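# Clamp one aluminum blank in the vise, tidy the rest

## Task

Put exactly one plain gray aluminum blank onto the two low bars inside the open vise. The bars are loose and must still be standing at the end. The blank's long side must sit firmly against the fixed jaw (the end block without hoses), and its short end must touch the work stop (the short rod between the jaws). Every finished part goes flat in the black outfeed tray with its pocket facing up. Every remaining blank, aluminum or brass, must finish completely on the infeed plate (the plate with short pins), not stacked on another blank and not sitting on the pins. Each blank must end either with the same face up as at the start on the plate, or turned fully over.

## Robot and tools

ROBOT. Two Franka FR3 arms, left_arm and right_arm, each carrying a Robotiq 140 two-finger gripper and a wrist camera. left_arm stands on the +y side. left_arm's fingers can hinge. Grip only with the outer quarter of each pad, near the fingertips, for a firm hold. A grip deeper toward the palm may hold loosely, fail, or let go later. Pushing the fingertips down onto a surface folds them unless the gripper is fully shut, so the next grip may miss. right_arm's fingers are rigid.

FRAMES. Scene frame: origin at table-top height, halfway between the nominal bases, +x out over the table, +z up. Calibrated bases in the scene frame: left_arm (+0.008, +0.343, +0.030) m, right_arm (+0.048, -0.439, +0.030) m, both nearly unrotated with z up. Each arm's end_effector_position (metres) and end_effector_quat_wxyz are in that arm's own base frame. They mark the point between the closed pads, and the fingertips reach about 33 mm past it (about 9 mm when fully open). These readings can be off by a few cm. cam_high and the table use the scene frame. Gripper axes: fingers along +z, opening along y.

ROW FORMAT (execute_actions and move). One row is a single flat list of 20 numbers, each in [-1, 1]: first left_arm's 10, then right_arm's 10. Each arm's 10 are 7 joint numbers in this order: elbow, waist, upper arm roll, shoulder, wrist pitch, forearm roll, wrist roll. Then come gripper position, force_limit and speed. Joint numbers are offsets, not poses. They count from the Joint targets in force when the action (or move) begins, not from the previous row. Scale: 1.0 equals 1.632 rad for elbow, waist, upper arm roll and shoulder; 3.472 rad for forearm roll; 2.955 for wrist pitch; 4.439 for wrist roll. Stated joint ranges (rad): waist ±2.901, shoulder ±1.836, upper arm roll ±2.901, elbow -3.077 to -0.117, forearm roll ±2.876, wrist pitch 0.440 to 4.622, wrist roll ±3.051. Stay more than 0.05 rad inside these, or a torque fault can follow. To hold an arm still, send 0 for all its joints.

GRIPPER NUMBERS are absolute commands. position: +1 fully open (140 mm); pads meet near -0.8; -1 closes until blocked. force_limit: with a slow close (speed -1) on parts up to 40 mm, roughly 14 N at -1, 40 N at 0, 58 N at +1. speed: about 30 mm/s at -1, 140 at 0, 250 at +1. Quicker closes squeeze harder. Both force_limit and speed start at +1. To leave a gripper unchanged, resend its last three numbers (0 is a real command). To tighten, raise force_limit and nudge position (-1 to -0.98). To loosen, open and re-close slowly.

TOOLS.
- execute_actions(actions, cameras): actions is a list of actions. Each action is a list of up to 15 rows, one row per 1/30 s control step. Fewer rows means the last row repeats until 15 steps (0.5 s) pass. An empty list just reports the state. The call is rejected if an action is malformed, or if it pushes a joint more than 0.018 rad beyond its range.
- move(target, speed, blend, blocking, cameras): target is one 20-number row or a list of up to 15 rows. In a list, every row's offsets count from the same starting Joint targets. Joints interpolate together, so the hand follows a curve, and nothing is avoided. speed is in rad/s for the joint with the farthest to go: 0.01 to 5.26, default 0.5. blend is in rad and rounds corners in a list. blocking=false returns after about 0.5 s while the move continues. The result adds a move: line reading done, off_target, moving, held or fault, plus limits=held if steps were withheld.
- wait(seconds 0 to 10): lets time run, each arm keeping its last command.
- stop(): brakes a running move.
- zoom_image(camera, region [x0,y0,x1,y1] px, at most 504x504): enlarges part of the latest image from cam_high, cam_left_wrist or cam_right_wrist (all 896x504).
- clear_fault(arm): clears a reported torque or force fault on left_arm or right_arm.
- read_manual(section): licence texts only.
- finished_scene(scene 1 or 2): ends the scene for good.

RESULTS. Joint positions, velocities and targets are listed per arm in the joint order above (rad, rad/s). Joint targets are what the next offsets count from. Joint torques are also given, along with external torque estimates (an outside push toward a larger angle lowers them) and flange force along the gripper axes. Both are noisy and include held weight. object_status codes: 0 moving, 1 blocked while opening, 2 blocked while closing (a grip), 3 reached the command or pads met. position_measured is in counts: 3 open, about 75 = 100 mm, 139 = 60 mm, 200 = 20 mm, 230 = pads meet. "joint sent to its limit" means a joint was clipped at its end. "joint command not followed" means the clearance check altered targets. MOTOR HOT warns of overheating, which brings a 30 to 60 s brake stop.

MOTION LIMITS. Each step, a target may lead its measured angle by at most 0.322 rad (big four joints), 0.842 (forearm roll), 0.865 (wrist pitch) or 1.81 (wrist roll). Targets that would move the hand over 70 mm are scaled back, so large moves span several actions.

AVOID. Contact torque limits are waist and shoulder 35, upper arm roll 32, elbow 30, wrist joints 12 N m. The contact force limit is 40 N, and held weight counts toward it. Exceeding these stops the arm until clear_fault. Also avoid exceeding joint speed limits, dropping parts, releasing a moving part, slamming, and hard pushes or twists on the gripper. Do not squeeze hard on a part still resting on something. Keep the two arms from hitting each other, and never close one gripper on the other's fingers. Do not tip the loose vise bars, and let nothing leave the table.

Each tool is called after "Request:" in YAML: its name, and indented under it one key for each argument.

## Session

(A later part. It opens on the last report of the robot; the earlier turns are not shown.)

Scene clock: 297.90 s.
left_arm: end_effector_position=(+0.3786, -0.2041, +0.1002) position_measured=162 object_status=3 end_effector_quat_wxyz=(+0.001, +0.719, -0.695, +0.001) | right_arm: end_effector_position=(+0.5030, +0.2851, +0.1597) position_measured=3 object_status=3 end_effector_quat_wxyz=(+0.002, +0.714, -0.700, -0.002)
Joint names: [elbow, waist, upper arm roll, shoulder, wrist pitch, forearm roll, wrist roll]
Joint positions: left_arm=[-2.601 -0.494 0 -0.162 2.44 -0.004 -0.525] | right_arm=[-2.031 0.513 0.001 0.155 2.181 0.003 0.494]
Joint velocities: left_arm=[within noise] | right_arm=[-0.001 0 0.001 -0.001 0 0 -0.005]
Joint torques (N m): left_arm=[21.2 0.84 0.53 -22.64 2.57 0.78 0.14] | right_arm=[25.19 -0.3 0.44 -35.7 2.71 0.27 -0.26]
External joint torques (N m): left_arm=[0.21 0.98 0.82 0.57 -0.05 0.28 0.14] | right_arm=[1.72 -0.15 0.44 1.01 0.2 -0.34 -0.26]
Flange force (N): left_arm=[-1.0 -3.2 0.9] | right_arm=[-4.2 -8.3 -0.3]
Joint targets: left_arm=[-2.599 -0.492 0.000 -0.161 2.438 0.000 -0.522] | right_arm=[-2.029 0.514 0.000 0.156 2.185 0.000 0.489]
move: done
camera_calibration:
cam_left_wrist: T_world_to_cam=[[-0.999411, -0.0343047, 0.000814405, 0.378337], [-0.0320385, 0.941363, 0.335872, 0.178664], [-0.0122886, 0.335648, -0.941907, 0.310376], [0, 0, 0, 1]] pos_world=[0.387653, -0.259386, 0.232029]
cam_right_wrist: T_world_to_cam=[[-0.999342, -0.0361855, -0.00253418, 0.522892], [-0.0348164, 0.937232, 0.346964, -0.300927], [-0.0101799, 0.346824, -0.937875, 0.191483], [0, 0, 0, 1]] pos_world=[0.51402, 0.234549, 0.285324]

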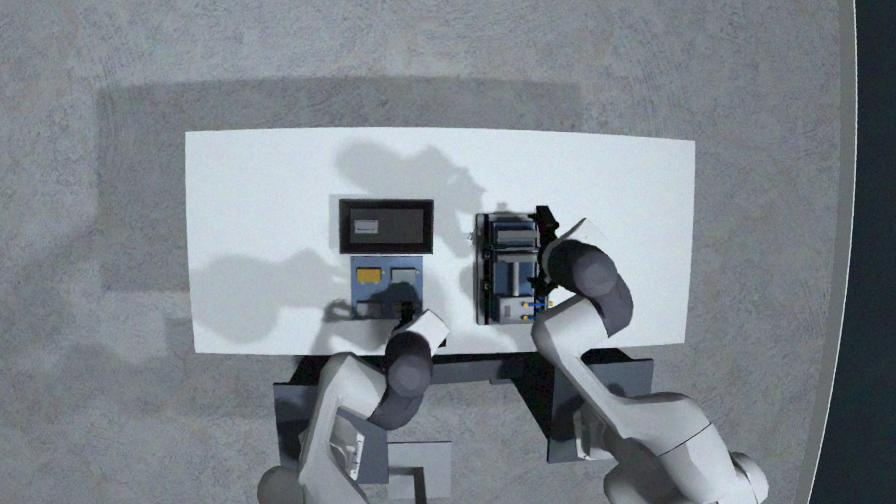

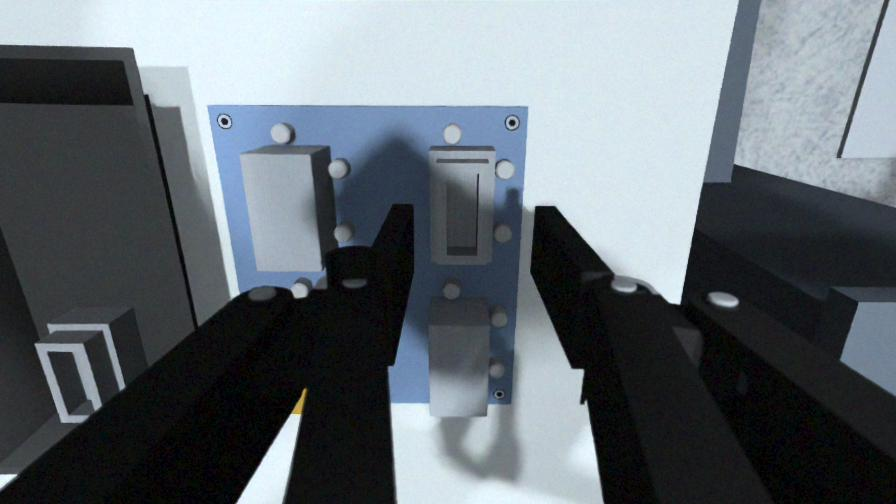

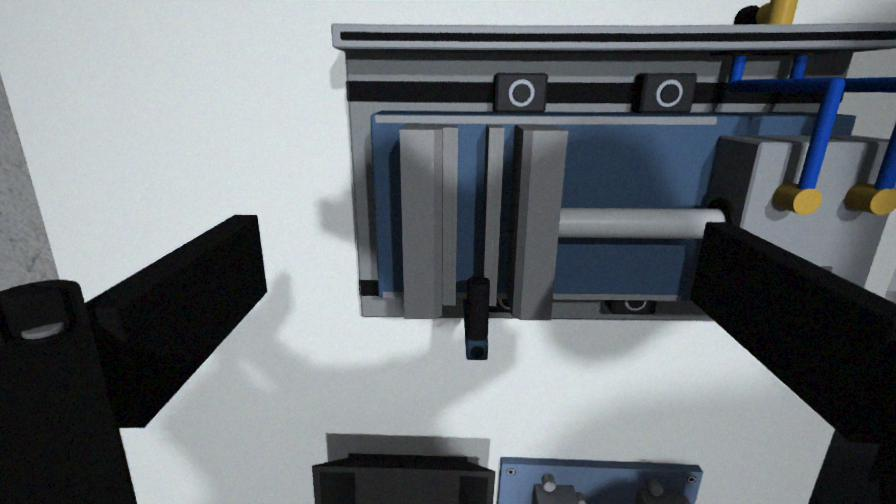

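Request:
move:
  target: [-0.0137,0.0059,0,0.0596,0.0405,0,0.0022,-0.261,-0.1,-0.5,0,0,0,0,0,0,0,1,1,1]
  speed: 0.4
  cameras: ["cam_left_wrist"]

Request:
zoom_image:
  camera: "cam_left_wrist"
  region: [380, 60, 560, 320]

Scene clock: 364.90 s.
left_arm: end_effector_position=(+0.3807, -0.2003, +0.0604) position_measured=162 object_status=3 end_effector_quat_wxyz=(+0.001, +0.720, -0.694, -0.001) | right_arm: end_effector_position=(+0.5032, +0.2851, +0.1597) position_measured=3 object_status=3 end_effector_quat_wxyz=(+0.001, +0.714, -0.700, -0.002)
Joint names: [elbow, waist, upper arm roll, shoulder, wrist pitch, forearm roll, wrist roll]
Joint positions: left_arm=[-2.621 -0.484 0 -0.065 2.555 -0.004 -0.516] | right_arm=[-2.03 0.513 0.001 0.155 2.181 0.003 0.492]
Joint velocities: left_arm=[-0.001 -0.001 -0.001 0 0.004 0 0.003] | right_arm=[within noise]
Joint torques (N m): left_arm=[19.35 0.87 0.66 -24.5 2.99 0.71 0.07] | right_arm=[25.01 -0.36 0.64 -35.81 2.67 0.31 -0.19]
External joint torques (N m): left_arm=[0.12 1.06 0.91 0.36 0.41 0.27 0.07] | right_arm=[1.47 -0.41 0.44 1.13 0.16 -0.3 -0.19]
Flange force (N): left_arm=[-1.6 -2.2 2.1] | right_arm=[-3.7 -7.8 0.0]
Joint targets: left_arm=[-2.622 -0.482 0.000 -0.063 2.558 0.000 -0.512] | right_arm=[-2.029 0.514 0.000 0.156 2.185 0.000 0.489]
move: done
camera_calibration:
cam_left_wrist: T_world_to_cam=[[-0.999387, -0.0348358, 0.0034242, 0.380236], [-0.0316327, 0.940697, 0.337771, 0.188117], [-0.0149877, 0.337456, -0.941222, 0.273125], [0, 0, 0, 1]] pos_world=[0.390048, -0.255883, 0.192229]
Images, in order (width x height): cam_left_wrist 896x504.

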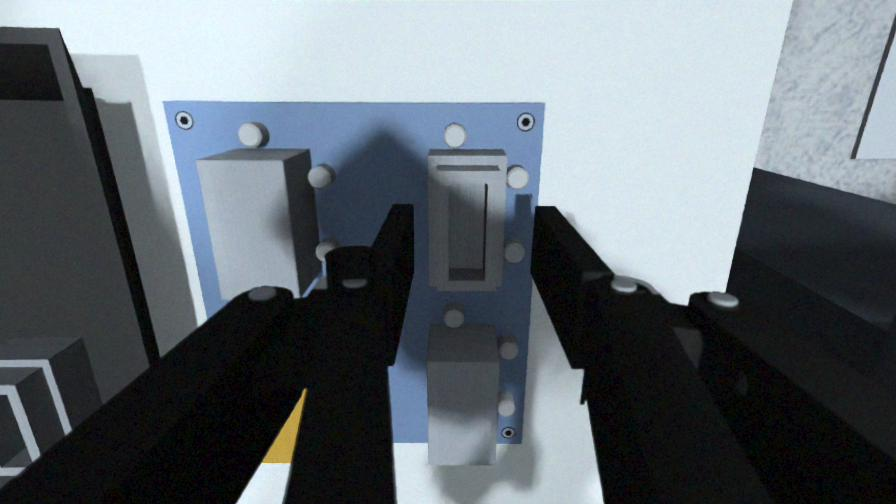

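Scaled by 1.938 from the camera's 896x504 image, which has a finer 1280x720 frame.

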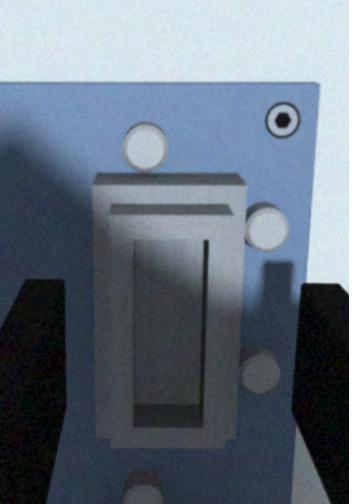

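Request:
move:
  target:
    - [-0.0031,0.0006,0,0.0387,0.0231,0,0.0002,-0.261,-0.05,-1,0,0,0,0,0,0,0,1,1,1]
    - [-0.0031,0.0006,0,0.0387,0.0231,0,0.0002,-1,-0.05,-1,0,0,0,0,0,0,0,1,1,1]
  speed: 0.25
  cameras: ["cam_left_wrist"]

Request:
zoom_image:
  camera: "cam_left_wrist"
  region: [380, 60, 560, 320]

Scene clock: 374.73 s.
left_arm: end_effector_position=(+0.3820, -0.2004, +0.0376) position_measured=193 object_status=0 end_effector_quat_wxyz=(+0.001, +0.719, -0.694, +0.000) | right_arm: end_effector_position=(+0.5033, +0.2851, +0.1597) position_measured=3 object_status=3 end_effector_quat_wxyz=(+0.001, +0.714, -0.700, -0.002)
Joint names: [elbow, waist, upper arm roll, shoulder, wrist pitch, forearm roll, wrist roll]
Joint positions: left_arm=[-2.626 -0.483 0 -0.002 2.624 -0.004 -0.515] | right_arm=[-2.03 0.513 0.001 0.155 2.182 0.003 0.492]
Joint velocities: within noise
Joint torques (N m): left_arm=[17.32 0.87 0.67 -24.16 2.91 0.67 0.13] | right_arm=[24.97 -0.36 0.61 -35.69 2.65 0.33 -0.2]
External joint torques (N m): left_arm=[-1.02 0.93 0.74 2.02 0.29 0.28 0.13] | right_arm=[1.48 -0.45 0.38 1.08 0.14 -0.28 -0.2]
Flange force (N): left_arm=[-1.2 -2.4 6.6] | right_arm=[-3.6 -7.8 -0.1]
Joint targets: left_arm=[-2.627 -0.481 0.000 0.000 2.626 0.000 -0.512] | right_arm=[-2.029 0.514 0.000 0.156 2.185 0.000 0.489]
move: done
camera_calibration:
cam_left_wrist: T_world_to_cam=[[-0.999399, -0.0345859, 0.00214868, 0.381798], [-0.0318346, 0.940854, 0.337314, 0.196148], [-0.0136879, 0.337043, -0.94139, 0.25113], [0, 0, 0, 1]] pos_world=[0.39125, -0.255983, 0.169428]
Images, in order (width x height): cam_left_wrist 896x504.

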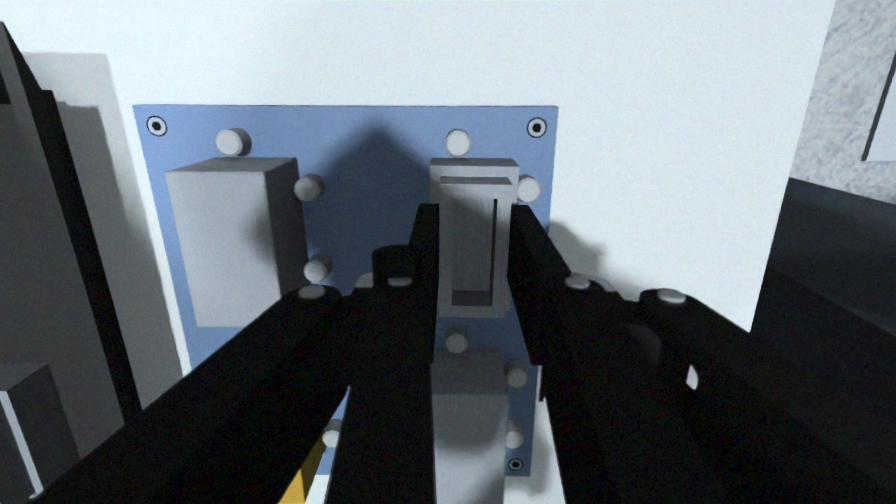

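Scaled by 1.938 from the camera's 896x504 image, which has a finer 1280x720 frame.

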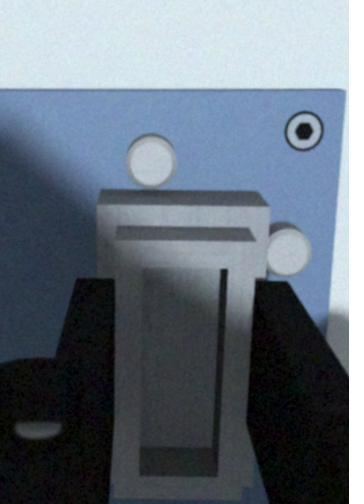

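Request:
wait:
  seconds: 0.5
  cameras: []

Scene clock: 377.07 s.
left_arm: end_effector_position=(+0.3820, -0.2004, +0.0376) position_measured=193 object_status=2 end_effector_quat_wxyz=(+0.001, +0.719, -0.694, +0.000) | right_arm: end_effector_position=(+0.5034, +0.2851, +0.1598) position_measured=3 object_status=3 end_effector_quat_wxyz=(+0.001, +0.715, -0.700, -0.002)
Joint names: [elbow, waist, upper arm roll, shoulder, wrist pitch, forearm roll, wrist roll]
Joint positions: left_arm=[-2.626 -0.483 0 -0.002 2.624 -0.004 -0.515] | right_arm=[-2.03 0.513 0.001 0.155 2.182 0.003 0.492]
Joint velocities: within noise
Joint torques (N m): left_arm=[17.43 0.81 0.7 -24.15 2.99 0.67 0.08] | right_arm=[24.85 -0.35 0.68 -35.69 2.65 0.34 -0.21]
External joint torques (N m): left_arm=[-0.83 0.9 0.79 1.91 0.39 0.29 0.08] | right_arm=[1.29 -0.24 0.65 1.17 0.13 -0.27 -0.21]
Flange force (N): left_arm=[-1.0 -2.5 6.6] | right_arm=[-3.7 -7.2 0.2]
Joint targets: left_arm=[-2.627 -0.481 0.000 0.000 2.626 0.000 -0.512] | right_arm=[-2.029 0.514 0.000 0.156 2.185 0.000 0.489]
Tool commands: left_gripper/position=-1.0 left_gripper/force_limit=-0.05 left_gripper/speed=-1.0 right_gripper/position=+1.0 right_gripper/force_limit=+1.0 right_gripper/speed=+1.0
wait: 0.50 s; at rest from the start
No camera images: "cameras" was empty.

Request:
move:
  target:
    - [0.03,0,0,-0.1218,-0.0839,0,0,-1,-0.05,-1,0,0,0,0,0,0,0,1,1,1]
    - [0.4571,0.1066,0,0.2064,-0.1385,0,0.0392,-1,-0.05,-1,0,0,0,0,0,0,0,1,1,1]
  speed: [0.25,0.5]
  blend: [0.03,0]
  cameras: ["cam_left_wrist","cam_high"]

Scene clock: 405.30 s.
left_arm: end_effector_position=(+0.5959, -0.1905, +0.1190) position_measured=193 object_status=2 end_effector_quat_wxyz=(+0.002, +0.720, -0.694, +0.000) | right_arm: end_effector_position=(+0.5034, +0.2851, +0.1598) position_measured=3 object_status=3 end_effector_quat_wxyz=(+0.001, +0.715, -0.700, -0.002)
Joint names: [elbow, waist, upper arm roll, shoulder, wrist pitch, forearm roll, wrist roll]
Joint positions: left_arm=[-1.883 -0.309 0 0.337 2.218 -0.004 -0.343] | right_arm=[-2.03 0.513 0.001 0.155 2.182 0.003 0.492]
Joint velocities: left_arm=[0.001 0 0 0.001 -0.001 0.001 0.005] | right_arm=[within noise]
Joint torques (N m): left_arm=[24.27 0.53 0.86 -42.24 2.65 0.87 0.03] | right_arm=[24.93 -0.34 0.71 -35.77 2.62 0.37 -0.2]
External joint torques (N m): left_arm=[1.16 0.76 0.75 -0.34 0.07 0.27 0.03] | right_arm=[1.46 -0.31 0.6 0.97 0.11 -0.24 -0.2]
Flange force (N): left_arm=[0.2 -4.1 -1.3] | right_arm=[-3.7 -7.3 -0.3]
Joint targets: left_arm=[-1.881 -0.307 0.000 0.337 2.217 0.000 -0.337] | right_arm=[-2.029 0.514 0.000 0.156 2.185 0.000 0.489]
move: done
camera_calibration:
cam_left_wrist: T_world_to_cam=[[-0.999365, -0.0354906, 0.00323133, 0.595328], [-0.0323317, 0.941068, 0.336669, 0.166518], [-0.0149895, 0.33635, -0.941618, 0.327963], [0, 0, 0, 1]] pos_world=[0.60525, -0.245886, 0.250831]
Images, in order (width x height): cam_high 896x504, cam_left_wrist 896x504.

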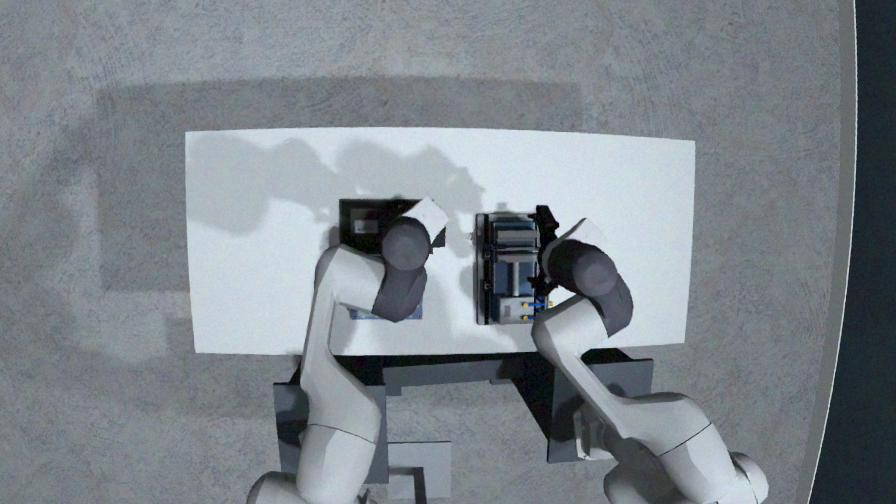

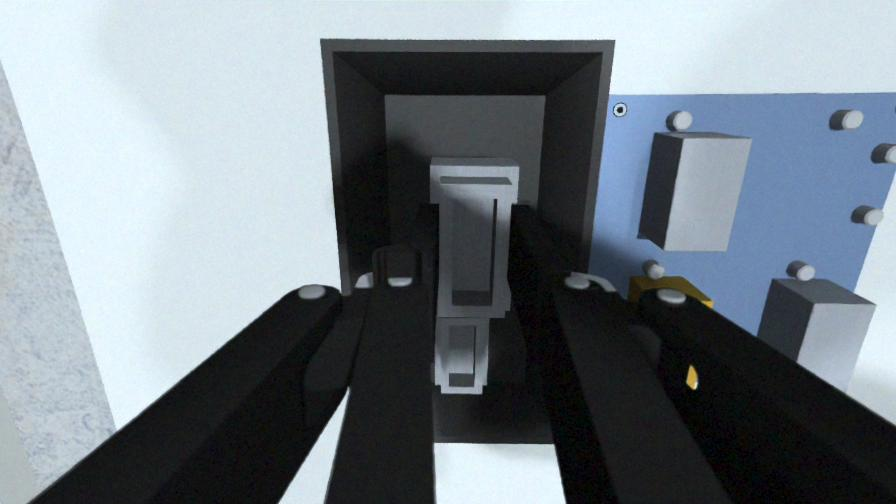

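Request:
move:
  target:
    - [-0.02526,0,0,0.07494,0.05534,0,0,-1,-0.05,-1,0,0,0,0,0,0,0,1,1,1]
    - [-0.0259,0,0,0.08137,0.05925,0,0,-1,-0.05,-1,0,0,0,0,0,0,0,1,1,1]
  speed: [0.25,0.04]
  cameras: ["cam_left_wrist"]

Scene clock: 416.17 s.
left_arm: end_effector_position=(+0.5978, -0.1910, +0.0401) position_measured=193 object_status=2 end_effector_quat_wxyz=(+0.000, +0.719, -0.695, +0.002) | right_arm: end_effector_position=(+0.5035, +0.2851, +0.1598) position_measured=3 object_status=3 end_effector_quat_wxyz=(+0.001, +0.715, -0.700, -0.002)
Joint names: [elbow, waist, upper arm roll, shoulder, wrist pitch, forearm roll, wrist roll]
Joint positions: left_arm=[-1.921 -0.309 0 0.46 2.383 -0.003 -0.341] | right_arm=[-2.03 0.513 0.001 0.155 2.182 0.003 0.492]
Joint velocities: within noise
Joint torques (N m): left_arm=[19.79 0.49 0.85 -37.96 3.89 0.77 0.1] | right_arm=[24.92 -0.32 0.71 -35.82 2.62 0.35 -0.24]
External joint torques (N m): left_arm=[-1.66 0.57 0.51 5.77 1.32 0.25 0.1] | right_arm=[1.32 -0.38 0.51 1.12 0.09 -0.26 -0.24]
Flange force (N): left_arm=[0.8 -5.4 12.9] | right_arm=[-3.5 -7.4 0.0]
Joint targets: left_arm=[-1.923 -0.307 0.000 0.469 2.392 0.000 -0.337] | right_arm=[-2.029 0.514 0.000 0.156 2.185 0.000 0.489]
move: done
camera_calibration:
cam_left_wrist: T_world_to_cam=[[-0.999422, -0.0339961, -0.00066304, 0.597946], [-0.0322453, 0.941404, 0.335737, 0.193657], [-0.0107896, 0.335564, -0.941956, 0.251231], [0, 0, 0, 1]] pos_world=[0.606555, -0.246286, 0.172027]
Images, in order (width x height): cam_left_wrist 896x504.

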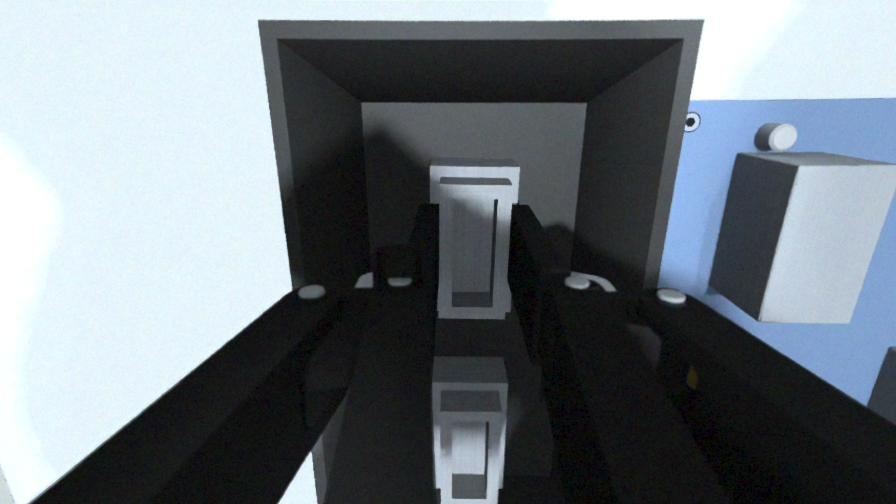

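Request:
move:
  target:
    - [0.0006,0,0,-0.0064,-0.0039,0,0,-1,-0.05,-1,0,0,0,0,0,0,0,1,1,1]
    - [0.0006,0,0,-0.0064,-0.0039,0,0,-0.261,-0.05,-1,0,0,0,0,0,0,0,1,1,1]
  speed: [0.05,0.05]
  cameras: ["cam_left_wrist"]

Scene clock: 425.40 s.
left_arm: end_effector_position=(+0.5975, -0.1909, +0.0400) position_measured=162 object_status=0 end_effector_quat_wxyz=(+0.001, +0.719, -0.695, +0.001) | right_arm: end_effector_position=(+0.5035, +0.2851, +0.1598) position_measured=3 object_status=3 end_effector_quat_wxyz=(+0.001, +0.715, -0.700, -0.002)
Joint names: [elbow, waist, upper arm roll, shoulder, wrist pitch, forearm roll, wrist roll]
Joint positions: left_arm=[-1.921 -0.309 0 0.46 2.383 -0.003 -0.341] | right_arm=[-2.03 0.513 0.001 0.155 2.182 0.003 0.492]
Joint velocities: within noise
Joint torques (N m): left_arm=[21.35 0.45 0.94 -43.9 2.53 0.77 0.13] | right_arm=[24.96 -0.37 0.68 -35.82 2.62 0.37 -0.24]
External joint torques (N m): left_arm=[-0.19 0.8 0.84 -0.01 -0.06 0.25 0.13] | right_arm=[1.45 -0.42 0.49 1.06 0.11 -0.24 -0.24]
Flange force (N): left_arm=[-1.6 0.2 -0.1] | right_arm=[-3.6 -7.7 -0.1]
Joint targets: left_arm=[-1.922 -0.307 0.000 0.459 2.380 0.000 -0.337] | right_arm=[-2.029 0.514 0.000 0.156 2.185 0.000 0.489]
move: done
camera_calibration:
cam_left_wrist: T_world_to_cam=[[-0.999426, -0.033877, -0.0000982928, 0.597679], [-0.0319409, 0.941334, 0.335963, 0.193443], [-0.0112889, 0.335773, -0.941875, 0.251475], [0, 0, 0, 1]] pos_world=[0.606354, -0.246285, 0.171928]
Images, in order (width x height): cam_left_wrist 896x504.

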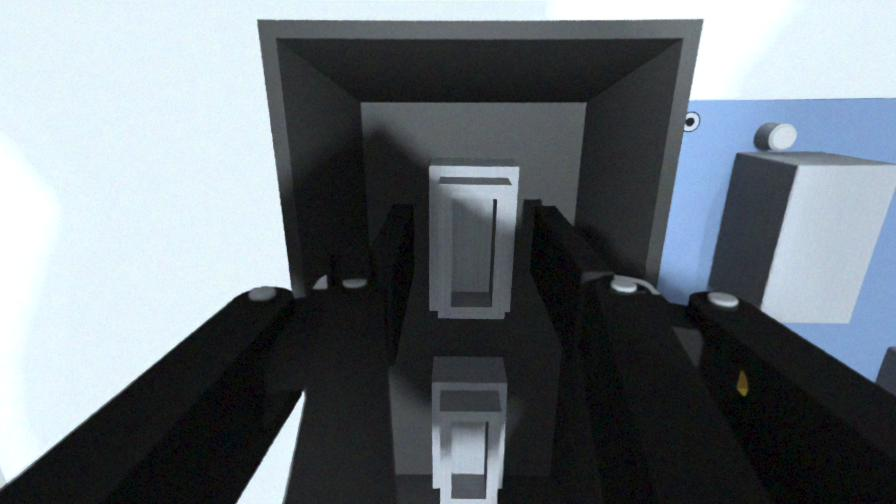

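Request:
move:
  target:
    - [0.02526,0,0,-0.07494,-0.05534,0,0,-0.261,-0.05,-1,0,0,0,0,0,0,0,1,1,1]
    - [-0.3788,0.5557,0,-0.6305,-0.0205,0,0,-0.261,-0.05,-1,0,0,0,0,0,0,0,1,1,1]
    - [-0.3788,0.5557,0,-0.6305,-0.0205,0,0,-0.261,-0.05,-1,0.3423,0.2613,0,0.2692,-0.0404,0,0.0973,-0.17,-0.05,-0.5]
  speed: [0.3,0.9,0.5]
  blend: [0.02,0,0]

Scene clock: 443.83 s.
left_arm: end_effector_position=(+0.3937, +0.2680, +0.3003) position_measured=162 object_status=3 end_effector_quat_wxyz=(-0.136, +0.937, -0.305, +0.107) | right_arm: end_effector_position=(+0.4173, +0.5762, +0.1201) position_measured=150 object_status=3 end_effector_quat_wxyz=(-0.001, +0.716, -0.699, -0.002)
Joint names: [elbow, waist, upper arm roll, shoulder, wrist pitch, forearm roll, wrist roll]
Joint positions: left_arm=[-2.539 0.598 0.001 -0.568 2.318 -0.003 -0.341] | right_arm=[-1.472 0.942 0.001 0.595 2.07 0.003 0.918]
Joint velocities: within noise
Joint torques (N m): left_arm=[25.24 0.97 0.14 -13.99 3.61 0.94 0.09] | right_arm=[25.91 -0.44 1.13 -49.56 2.23 0.46 0.12]
External joint torques (N m): left_arm=[-0.04 0.96 0.61 -0.51 0.3 0.24 0.12] | right_arm=[1.74 -0.77 0.38 0.71 -0.25 -0.22 0.12]
Flange force (N): left_arm=[-2.4 0.9 0.0] | right_arm=[-10.0 -8.4 -1.4]
Joint targets: left_arm=[-2.540 0.600 0.000 -0.570 2.320 0.000 -0.337] | right_arm=[-1.470 0.940 0.000 0.596 2.066 0.000 0.921]
move: done
camera_calibration:
cam_left_wrist: T_world_to_cam=[[-0.543182, -0.777036, -0.318069, 0.524567], [-0.839611, 0.501456, 0.208798, 0.141509], [-0.00274619, 0.380469, -0.92479, 0.319764], [0, 0, 0, 1]] pos_world=[0.404626, 0.214987, 0.433016]
cam_right_wrist: T_world_to_cam=[[-0.999123, -0.0412665, -0.00709808, 0.450982], [-0.0411346, 0.935628, 0.350583, -0.559975], [-0.00782614, 0.350567, -0.936505, 0.0492415], [0, 0, 0, 1]] pos_world=[0.427937, 0.525277, 0.245634]

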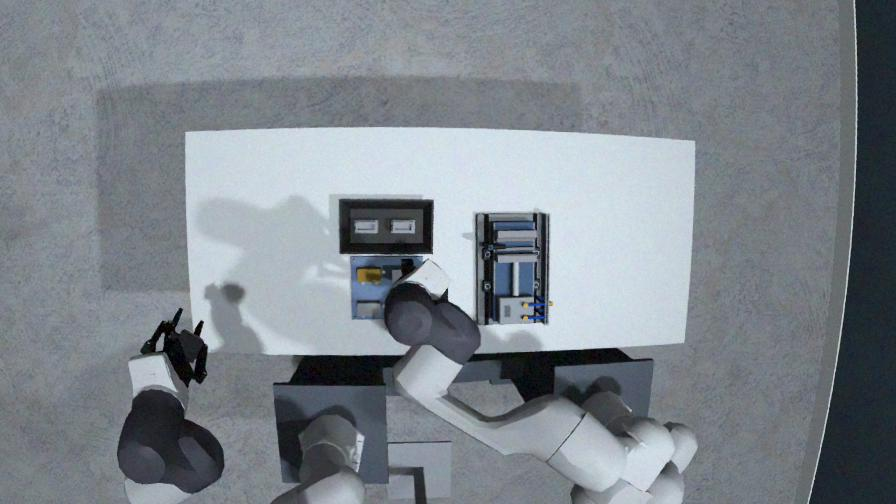

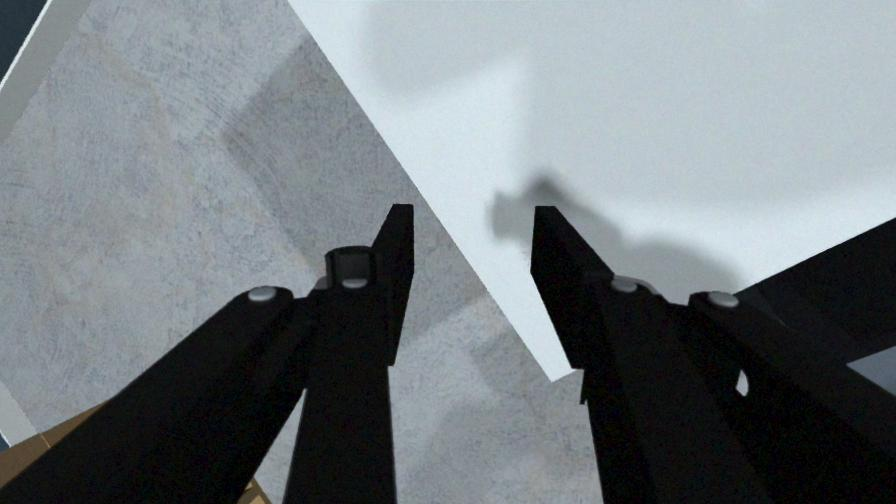

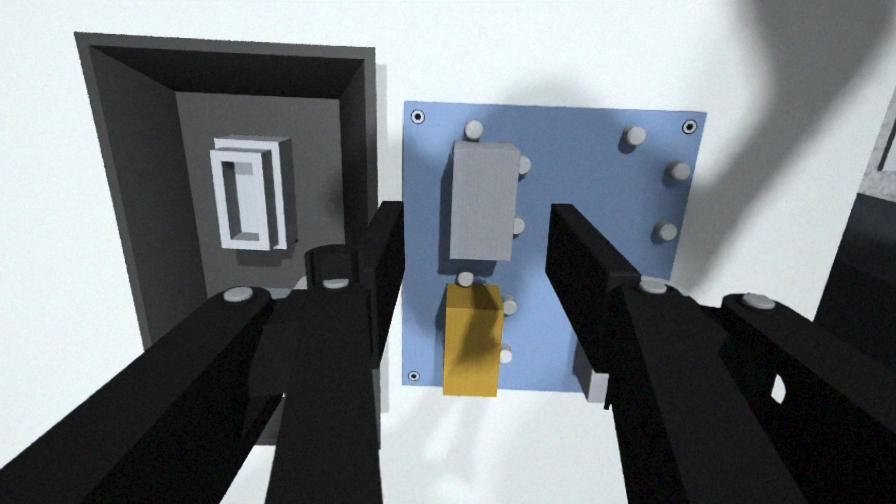

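Request:
zoom_image:
  camera: "cam_right_wrist"
  region: [390, 90, 570, 300]

Scaled by 2.400 from the camera's 896x504 image, which has a finer 1280x720 frame.

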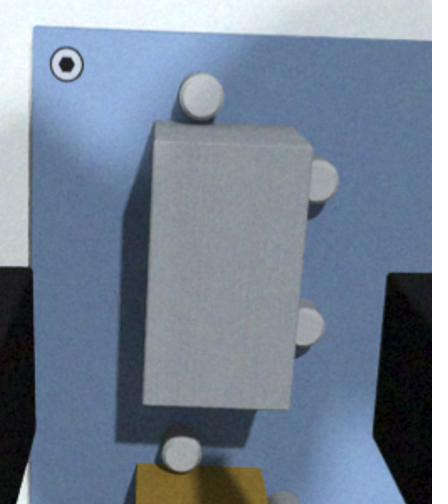

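Request:
move:
  target: [0,0,0,0,0,0,0,-0.261,-0.05,-1,-0.0075,0.0101,0,0.0445,0.0287,0,0.006,-0.17,-0.05,-0.5]
  speed: 0.3
  cameras: ["cam_right_wrist"]

Request:
zoom_image:
  camera: "cam_right_wrist"
  region: [380, 70, 580, 320]

Scene clock: 468.60 s.
left_arm: end_effector_position=(+0.3937, +0.2680, +0.3003) position_measured=162 object_status=3 end_effector_quat_wxyz=(-0.136, +0.937, -0.305, +0.107) | right_arm: end_effector_position=(+0.4103, +0.5827, +0.0683) position_measured=150 object_status=3 end_effector_quat_wxyz=(+0.004, +0.711, -0.703, -0.001)
Joint names: [elbow, waist, upper arm roll, shoulder, wrist pitch, forearm roll, wrist roll]
Joint positions: left_arm=[-2.54 0.598 0.001 -0.568 2.318 -0.003 -0.341] | right_arm=[-1.483 0.956 0.001 0.67 2.146 0.003 0.942]
Joint velocities: left_arm=[within noise] | right_arm=[0.001 0 0.001 0.001 0.004 0 0.006]
Joint torques (N m): left_arm=[25.33 0.95 0.19 -13.91 3.61 0.93 0.07] | right_arm=[25.04 0.02 1.51 -51.27 2.71 0.42 0.11]
External joint torques (N m): left_arm=[0.05 0.96 0.67 -0.47 0.29 0.23 0.09] | right_arm=[1.43 -0.2 0.79 0.16 0.27 -0.23 0.11]
Flange force (N): left_arm=[-2.3 0.5 -0.1] | right_arm=[-6.7 -4.7 -0.1]
Joint targets: left_arm=[-2.540 0.600 0.000 -0.570 2.320 0.000 -0.337] | right_arm=[-1.483 0.957 0.000 0.668 2.151 0.000 0.947]
move: done
camera_calibration:
cam_right_wrist: T_world_to_cam=[[-0.999557, -0.029739, -0.00113065, 0.437003], [-0.0283249, 0.938997, 0.342757, -0.55486], [-0.00913157, 0.342637, -0.939423, 0.00376439], [0, 0, 0, 1]] pos_world=[0.421127, 0.532718, 0.194213]
Images, in order (width x height): cam_right_wrist 896x504.

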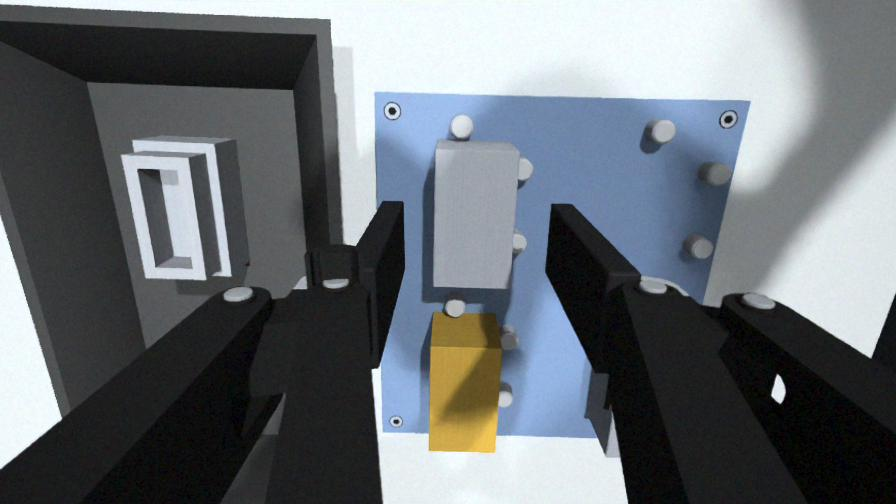

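Scaled by 2.016 from the camera's 896x504 image, which has a finer 1280x720 frame.

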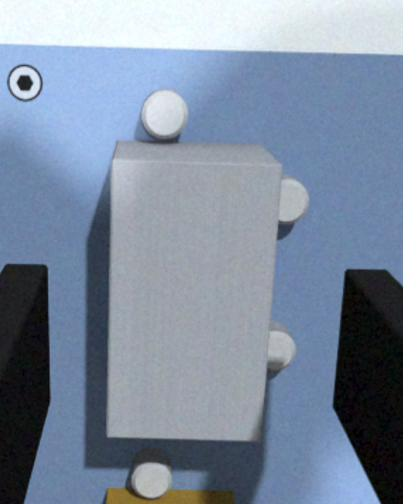

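Request:
move:
  target:
    - [0,0,0,0,0,0,0,-0.261,-0.05,-1,0.00313,0.0018,0,0.03461,0.01739,0,0.00313,-0.17,-0.05,-0.5]
    - [0,0,0,0,0,0,0,-0.261,-0.05,-1,0.00313,0.0018,0,0.03461,0.01739,0,0.00313,-1,-0.05,-1]
  speed: 0.2
  cameras: ["cam_right_wrist"]

Request:
zoom_image:
  camera: "cam_right_wrist"
  region: [370, 90, 590, 350]

Scene clock: 494.83 s.
left_arm: end_effector_position=(+0.3937, +0.2680, +0.3003) position_measured=162 object_status=3 end_effector_quat_wxyz=(-0.136, +0.937, -0.305, +0.107) | right_arm: end_effector_position=(+0.4105, +0.5863, +0.0350) position_measured=180 object_status=0 end_effector_quat_wxyz=(+0.003, +0.707, -0.707, -0.001)
Joint names: [elbow, waist, upper arm roll, shoulder, wrist pitch, forearm roll, wrist roll]
Joint positions: left_arm=[-2.54 0.598 0.001 -0.568 2.318 -0.003 -0.341] | right_arm=[-1.479 0.958 0.001 0.725 2.198 0.003 0.958]
Joint velocities: within noise
Joint torques (N m): left_arm=[25.31 0.92 0.22 -13.87 3.59 0.92 0.12] | right_arm=[24.96 0.08 1.53 -51.68 2.67 0.38 0.09]
External joint torques (N m): left_arm=[0 0.98 0.78 -0.36 0.27 0.22 0.15] | right_arm=[1.64 0.26 1.05 0.72 0.2 -0.24 0.09]
Flange force (N): left_arm=[-2.5 0.3 0.1] | right_arm=[-9.7 -6.0 1.0]
Joint targets: left_arm=[-2.540 0.600 0.000 -0.570 2.320 0.000 -0.337] | right_arm=[-1.478 0.960 0.000 0.725 2.202 0.000 0.961]
move: done
camera_calibration:
cam_right_wrist: T_world_to_cam=[[-0.99986, -0.0166622, -0.0017871, 0.429725], [-0.016263, 0.93908, 0.343312, -0.551866], [-0.00404212, 0.343293, -0.93922, -0.0312134], [0, 0, 0, 1]] pos_world=[0.420563, 0.536122, 0.160914]
Images, in order (width x height): cam_right_wrist 896x504.

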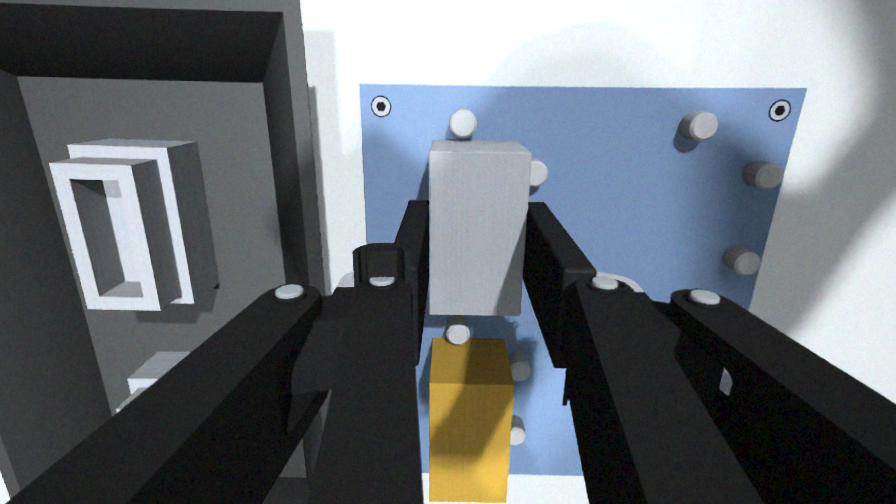

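Scaled by 1.938 from the camera's 896x504 image, which has a finer 1280x720 frame.

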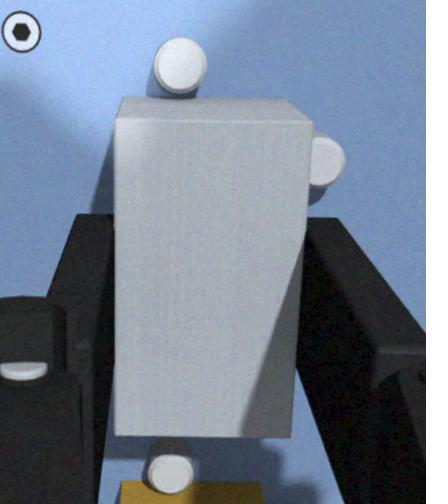

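Request:
move:
  target: [0,0,0,0,0,0,0,-0.261,-0.05,-1,0.06029,0,0,-0.08405,-0.07972,0,0,-1,-0.05,-1]
  speed: 0.25
  cameras: ["cam_right_wrist"]

Scene clock: 516.67 s.
left_arm: end_effector_position=(+0.3937, +0.2680, +0.3003) position_measured=162 object_status=3 end_effector_quat_wxyz=(-0.136, +0.937, -0.305, +0.107) | right_arm: end_effector_position=(+0.4119, +0.5885, +0.1588) position_measured=180 object_status=2 end_effector_quat_wxyz=(+0.000, +0.707, -0.707, -0.001)
Joint names: [elbow, waist, upper arm roll, shoulder, wrist pitch, forearm roll, wrist roll]
Joint positions: left_arm=[-2.54 0.598 0.001 -0.568 2.318 -0.003 -0.341] | right_arm=[-1.381 0.958 0.001 0.588 1.97 0.003 0.958]
Joint velocities: left_arm=[within noise] | right_arm=[0 0.001 0.001 0 -0.005 0.001 0.002]
Joint torques (N m): left_arm=[25.4 0.91 0.19 -13.82 3.59 0.93 0.08] | right_arm=[27.01 0.07 1.36 -50.73 2.34 0.48 0.08]
External joint torques (N m): left_arm=[0.11 0.92 0.67 -0.32 0.27 0.23 0.11] | right_arm=[2.39 0.15 0.92 -0.13 -0.14 -0.22 0.08]
Flange force (N): left_arm=[-2.1 -0.1 0.1] | right_arm=[-12.4 -7.9 -3.8]
Joint targets: left_arm=[-2.540 0.600 0.000 -0.570 2.320 0.000 -0.337] | right_arm=[-1.379 0.960 0.000 0.587 1.966 0.000 0.961]
move: done
camera_calibration:
cam_right_wrist: T_world_to_cam=[[-0.999838, -0.0169836, -0.00594607, 0.432243], [-0.0179909, 0.936973, 0.348937, -0.595347], [-0.000354905, 0.348988, -0.937127, 0.0790931], [0, 0, 0, 1]] pos_world=[0.42149, 0.537563, 0.284429]
Images, in order (width x height): cam_right_wrist 896x504.

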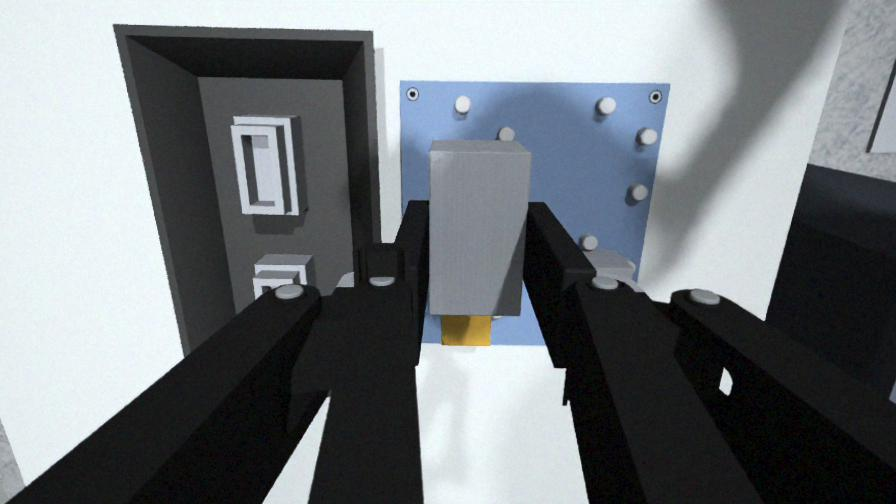

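Request:
move:
  target: [0,0,0,0,0,0,0,-0.261,-0.05,-1,-0.40096,-0.25731,0,-0.26631,0.07437,0,-0.10135,-1,-0.05,-1]
  speed: 0.5
  cameras: ["cam_right_wrist","cam_high"]

Request:
zoom_image:
  camera: "cam_right_wrist"
  region: [360, 80, 600, 360]

Request:
zoom_image:
  camera: "cam_high"
  region: [325, 190, 455, 330]

Scene clock: 521.93 s.
left_arm: end_effector_position=(+0.3937, +0.2680, +0.3003) position_measured=162 object_status=3 end_effector_quat_wxyz=(-0.136, +0.937, -0.305, +0.107) | right_arm: end_effector_position=(+0.4947, +0.2960, +0.1575) position_measured=180 object_status=2 end_effector_quat_wxyz=(+0.004, +0.714, -0.700, -0.002)
Joint names: [elbow, waist, upper arm roll, shoulder, wrist pitch, forearm roll, wrist roll]
Joint positions: left_arm=[-2.54 0.598 0.001 -0.568 2.318 -0.003 -0.341] | right_arm=[-2.033 0.54 -0.002 0.156 2.181 0.002 0.516]
Joint velocities: left_arm=[within noise] | right_arm=[0 0.001 -0.001 -0.001 0 -0.001 -0.005]
Joint torques (N m): left_arm=[25.4 0.89 0.27 -13.79 3.58 0.94 0.1] | right_arm=[25.38 -0.32 1.19 -37.91 2.85 0.38 -0.14]
External joint torques (N m): left_arm=[0.21 0.87 0.73 -0.47 0.28 0.25 0.13] | right_arm=[1.92 -0.37 1.03 -1.12 0.35 -0.23 -0.15]
Flange force (N): left_arm=[-2.3 0.0 -0.3] | right_arm=[-2.0 -3.3 -2.7]
Joint targets: left_arm=[-2.540 0.600 0.000 -0.570 2.320 0.000 -0.337] | right_arm=[-2.034 0.540 0.000 0.153 2.186 0.000 0.511]
move: done
camera_calibration:
cam_right_wrist: T_world_to_cam=[[-0.999274, -0.0380736, 0.0010515, 0.51489], [-0.0353884, 0.938301, 0.344005, -0.310302], [-0.0140841, 0.343718, -0.938967, 0.188624], [0, 0, 0, 1]] pos_world=[0.506192, 0.245927, 0.283316]
Images, in order (width x height): cam_high 896x504, cam_right_wrist 896x504.

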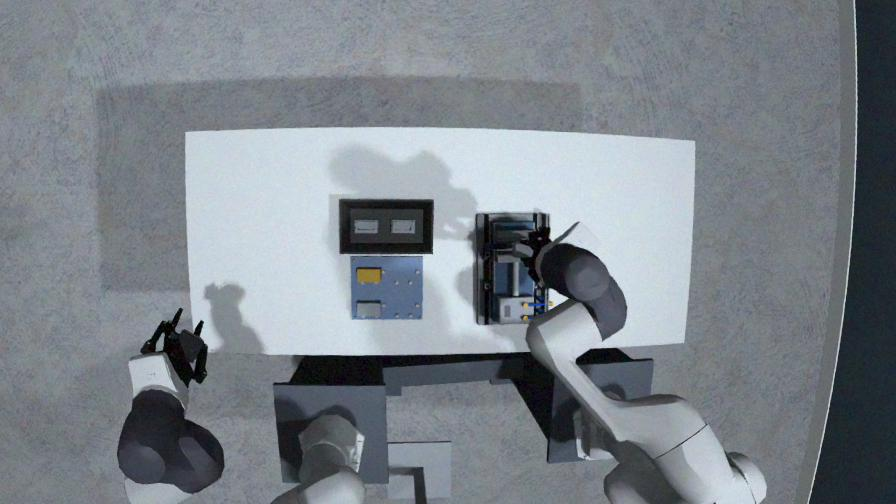

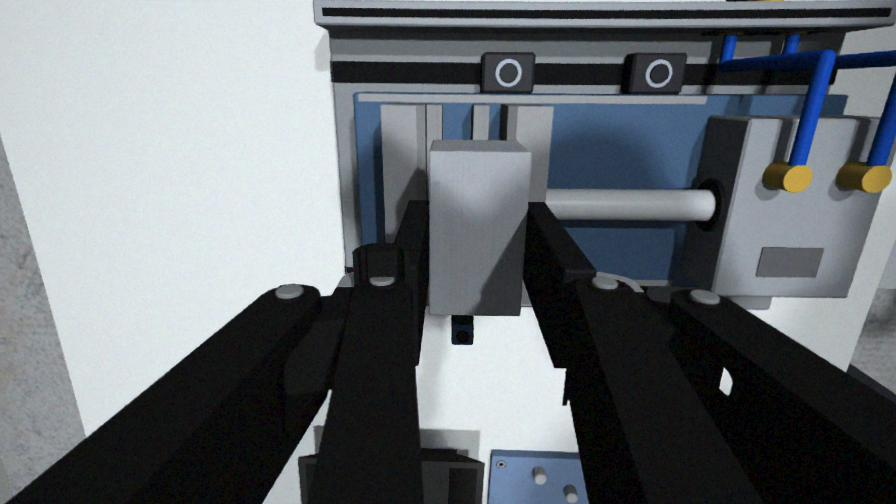

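Scaled by 1.800 from the camera's 896x504 image, which has a finer 1280x720 frame.

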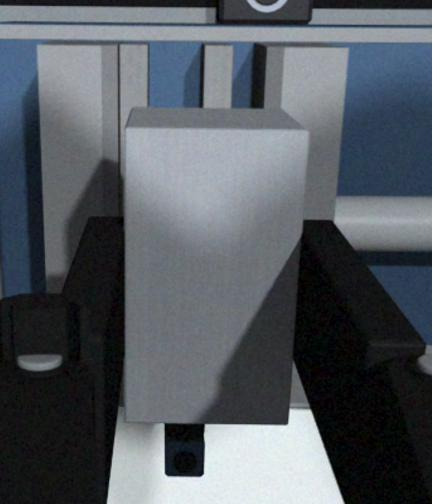

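Scaled by 3.600 from the camera's 896x504 image, which has a finer 1280x720 frame.

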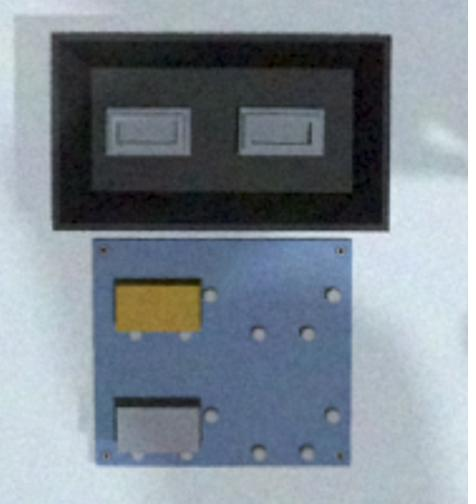

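Request:
move:
  target: [0,0,0,0,0,0,0,-0.261,-0.05,-1,-0.01636,-0.00092,0,0.02806,0.02453,0,-0.00124,-1,-0.05,-1]
  speed: 0.15
  cameras: ["cam_right_wrist"]

Request:
zoom_image:
  camera: "cam_right_wrist"
  region: [350, 60, 600, 370]

Request:
zoom_image:
  camera: "cam_right_wrist"
  region: [370, 80, 560, 170]

Scene clock: 549.13 s.
left_arm: end_effector_position=(+0.3937, +0.2680, +0.3003) position_measured=162 object_status=3 end_effector_quat_wxyz=(-0.136, +0.937, -0.305, +0.107) | right_arm: end_effector_position=(+0.4959, +0.2965, +0.1262) position_measured=180 object_status=2 end_effector_quat_wxyz=(+0.004, +0.717, -0.697, -0.002)
Joint names: [elbow, waist, upper arm roll, shoulder, wrist pitch, forearm roll, wrist roll]
Joint positions: left_arm=[-2.54 0.598 0.001 -0.569 2.318 -0.003 -0.341] | right_arm=[-2.061 0.54 -0.002 0.2 2.253 0.002 0.509]
Joint velocities: left_arm=[within noise] | right_arm=[0 0.004 0 0 0.004 -0.001 -0.001]
Joint torques (N m): left_arm=[25.43 0.92 0.18 -13.74 3.57 0.92 0.07] | right_arm=[25.13 -0.73 1.15 -38.04 2.95 0.36 -0.25]
External joint torques (N m): left_arm=[0.22 0.99 0.75 -0.43 0.27 0.23 0.1] | right_arm=[2.3 -0.79 0.94 -0.39 0.46 -0.21 -0.25]
Flange force (N): left_arm=[-2.3 -0.1 -0.2] | right_arm=[-3.0 -6.6 -1.6]
Joint targets: left_arm=[-2.540 0.600 0.000 -0.570 2.320 0.000 -0.337] | right_arm=[-2.060 0.538 0.000 0.199 2.259 0.000 0.506]
move: done
camera_calibration:
cam_right_wrist: T_world_to_cam=[[-0.999012, -0.0444452, 0.000458218, 0.517916], [-0.0415716, 0.937969, 0.344219, -0.29679], [-0.0157287, 0.34386, -0.938889, 0.159862], [0, 0, 0, 1]] pos_world=[0.50758, 0.246428, 0.252016]
Images, in order (width x height): cam_right_wrist 896x504.

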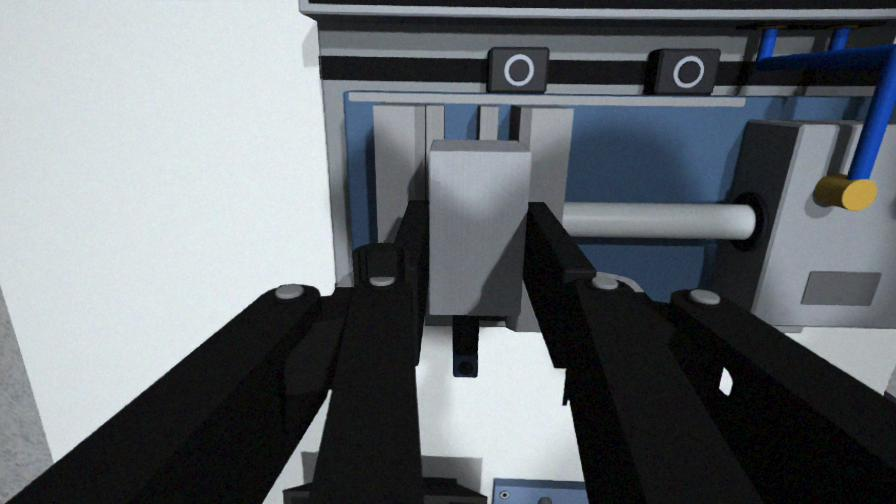

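Scaled by 1.626 from the camera's 896x504 image, which has a finer 1280x720 frame.

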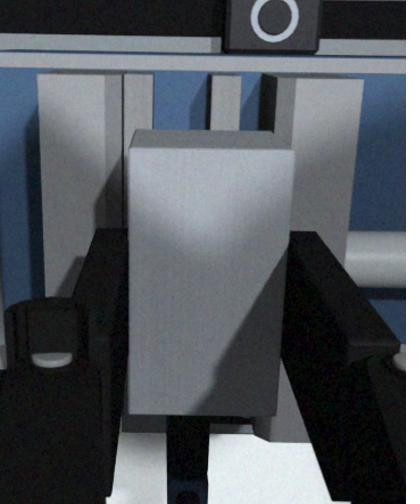

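Scaled by 2.653 from the camera's 896x504 image, which has a finer 1280x720 frame.

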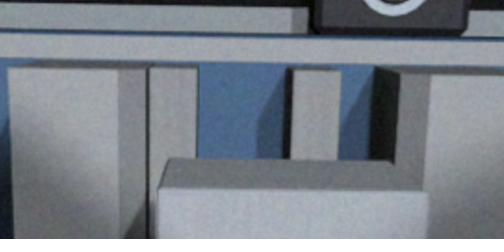

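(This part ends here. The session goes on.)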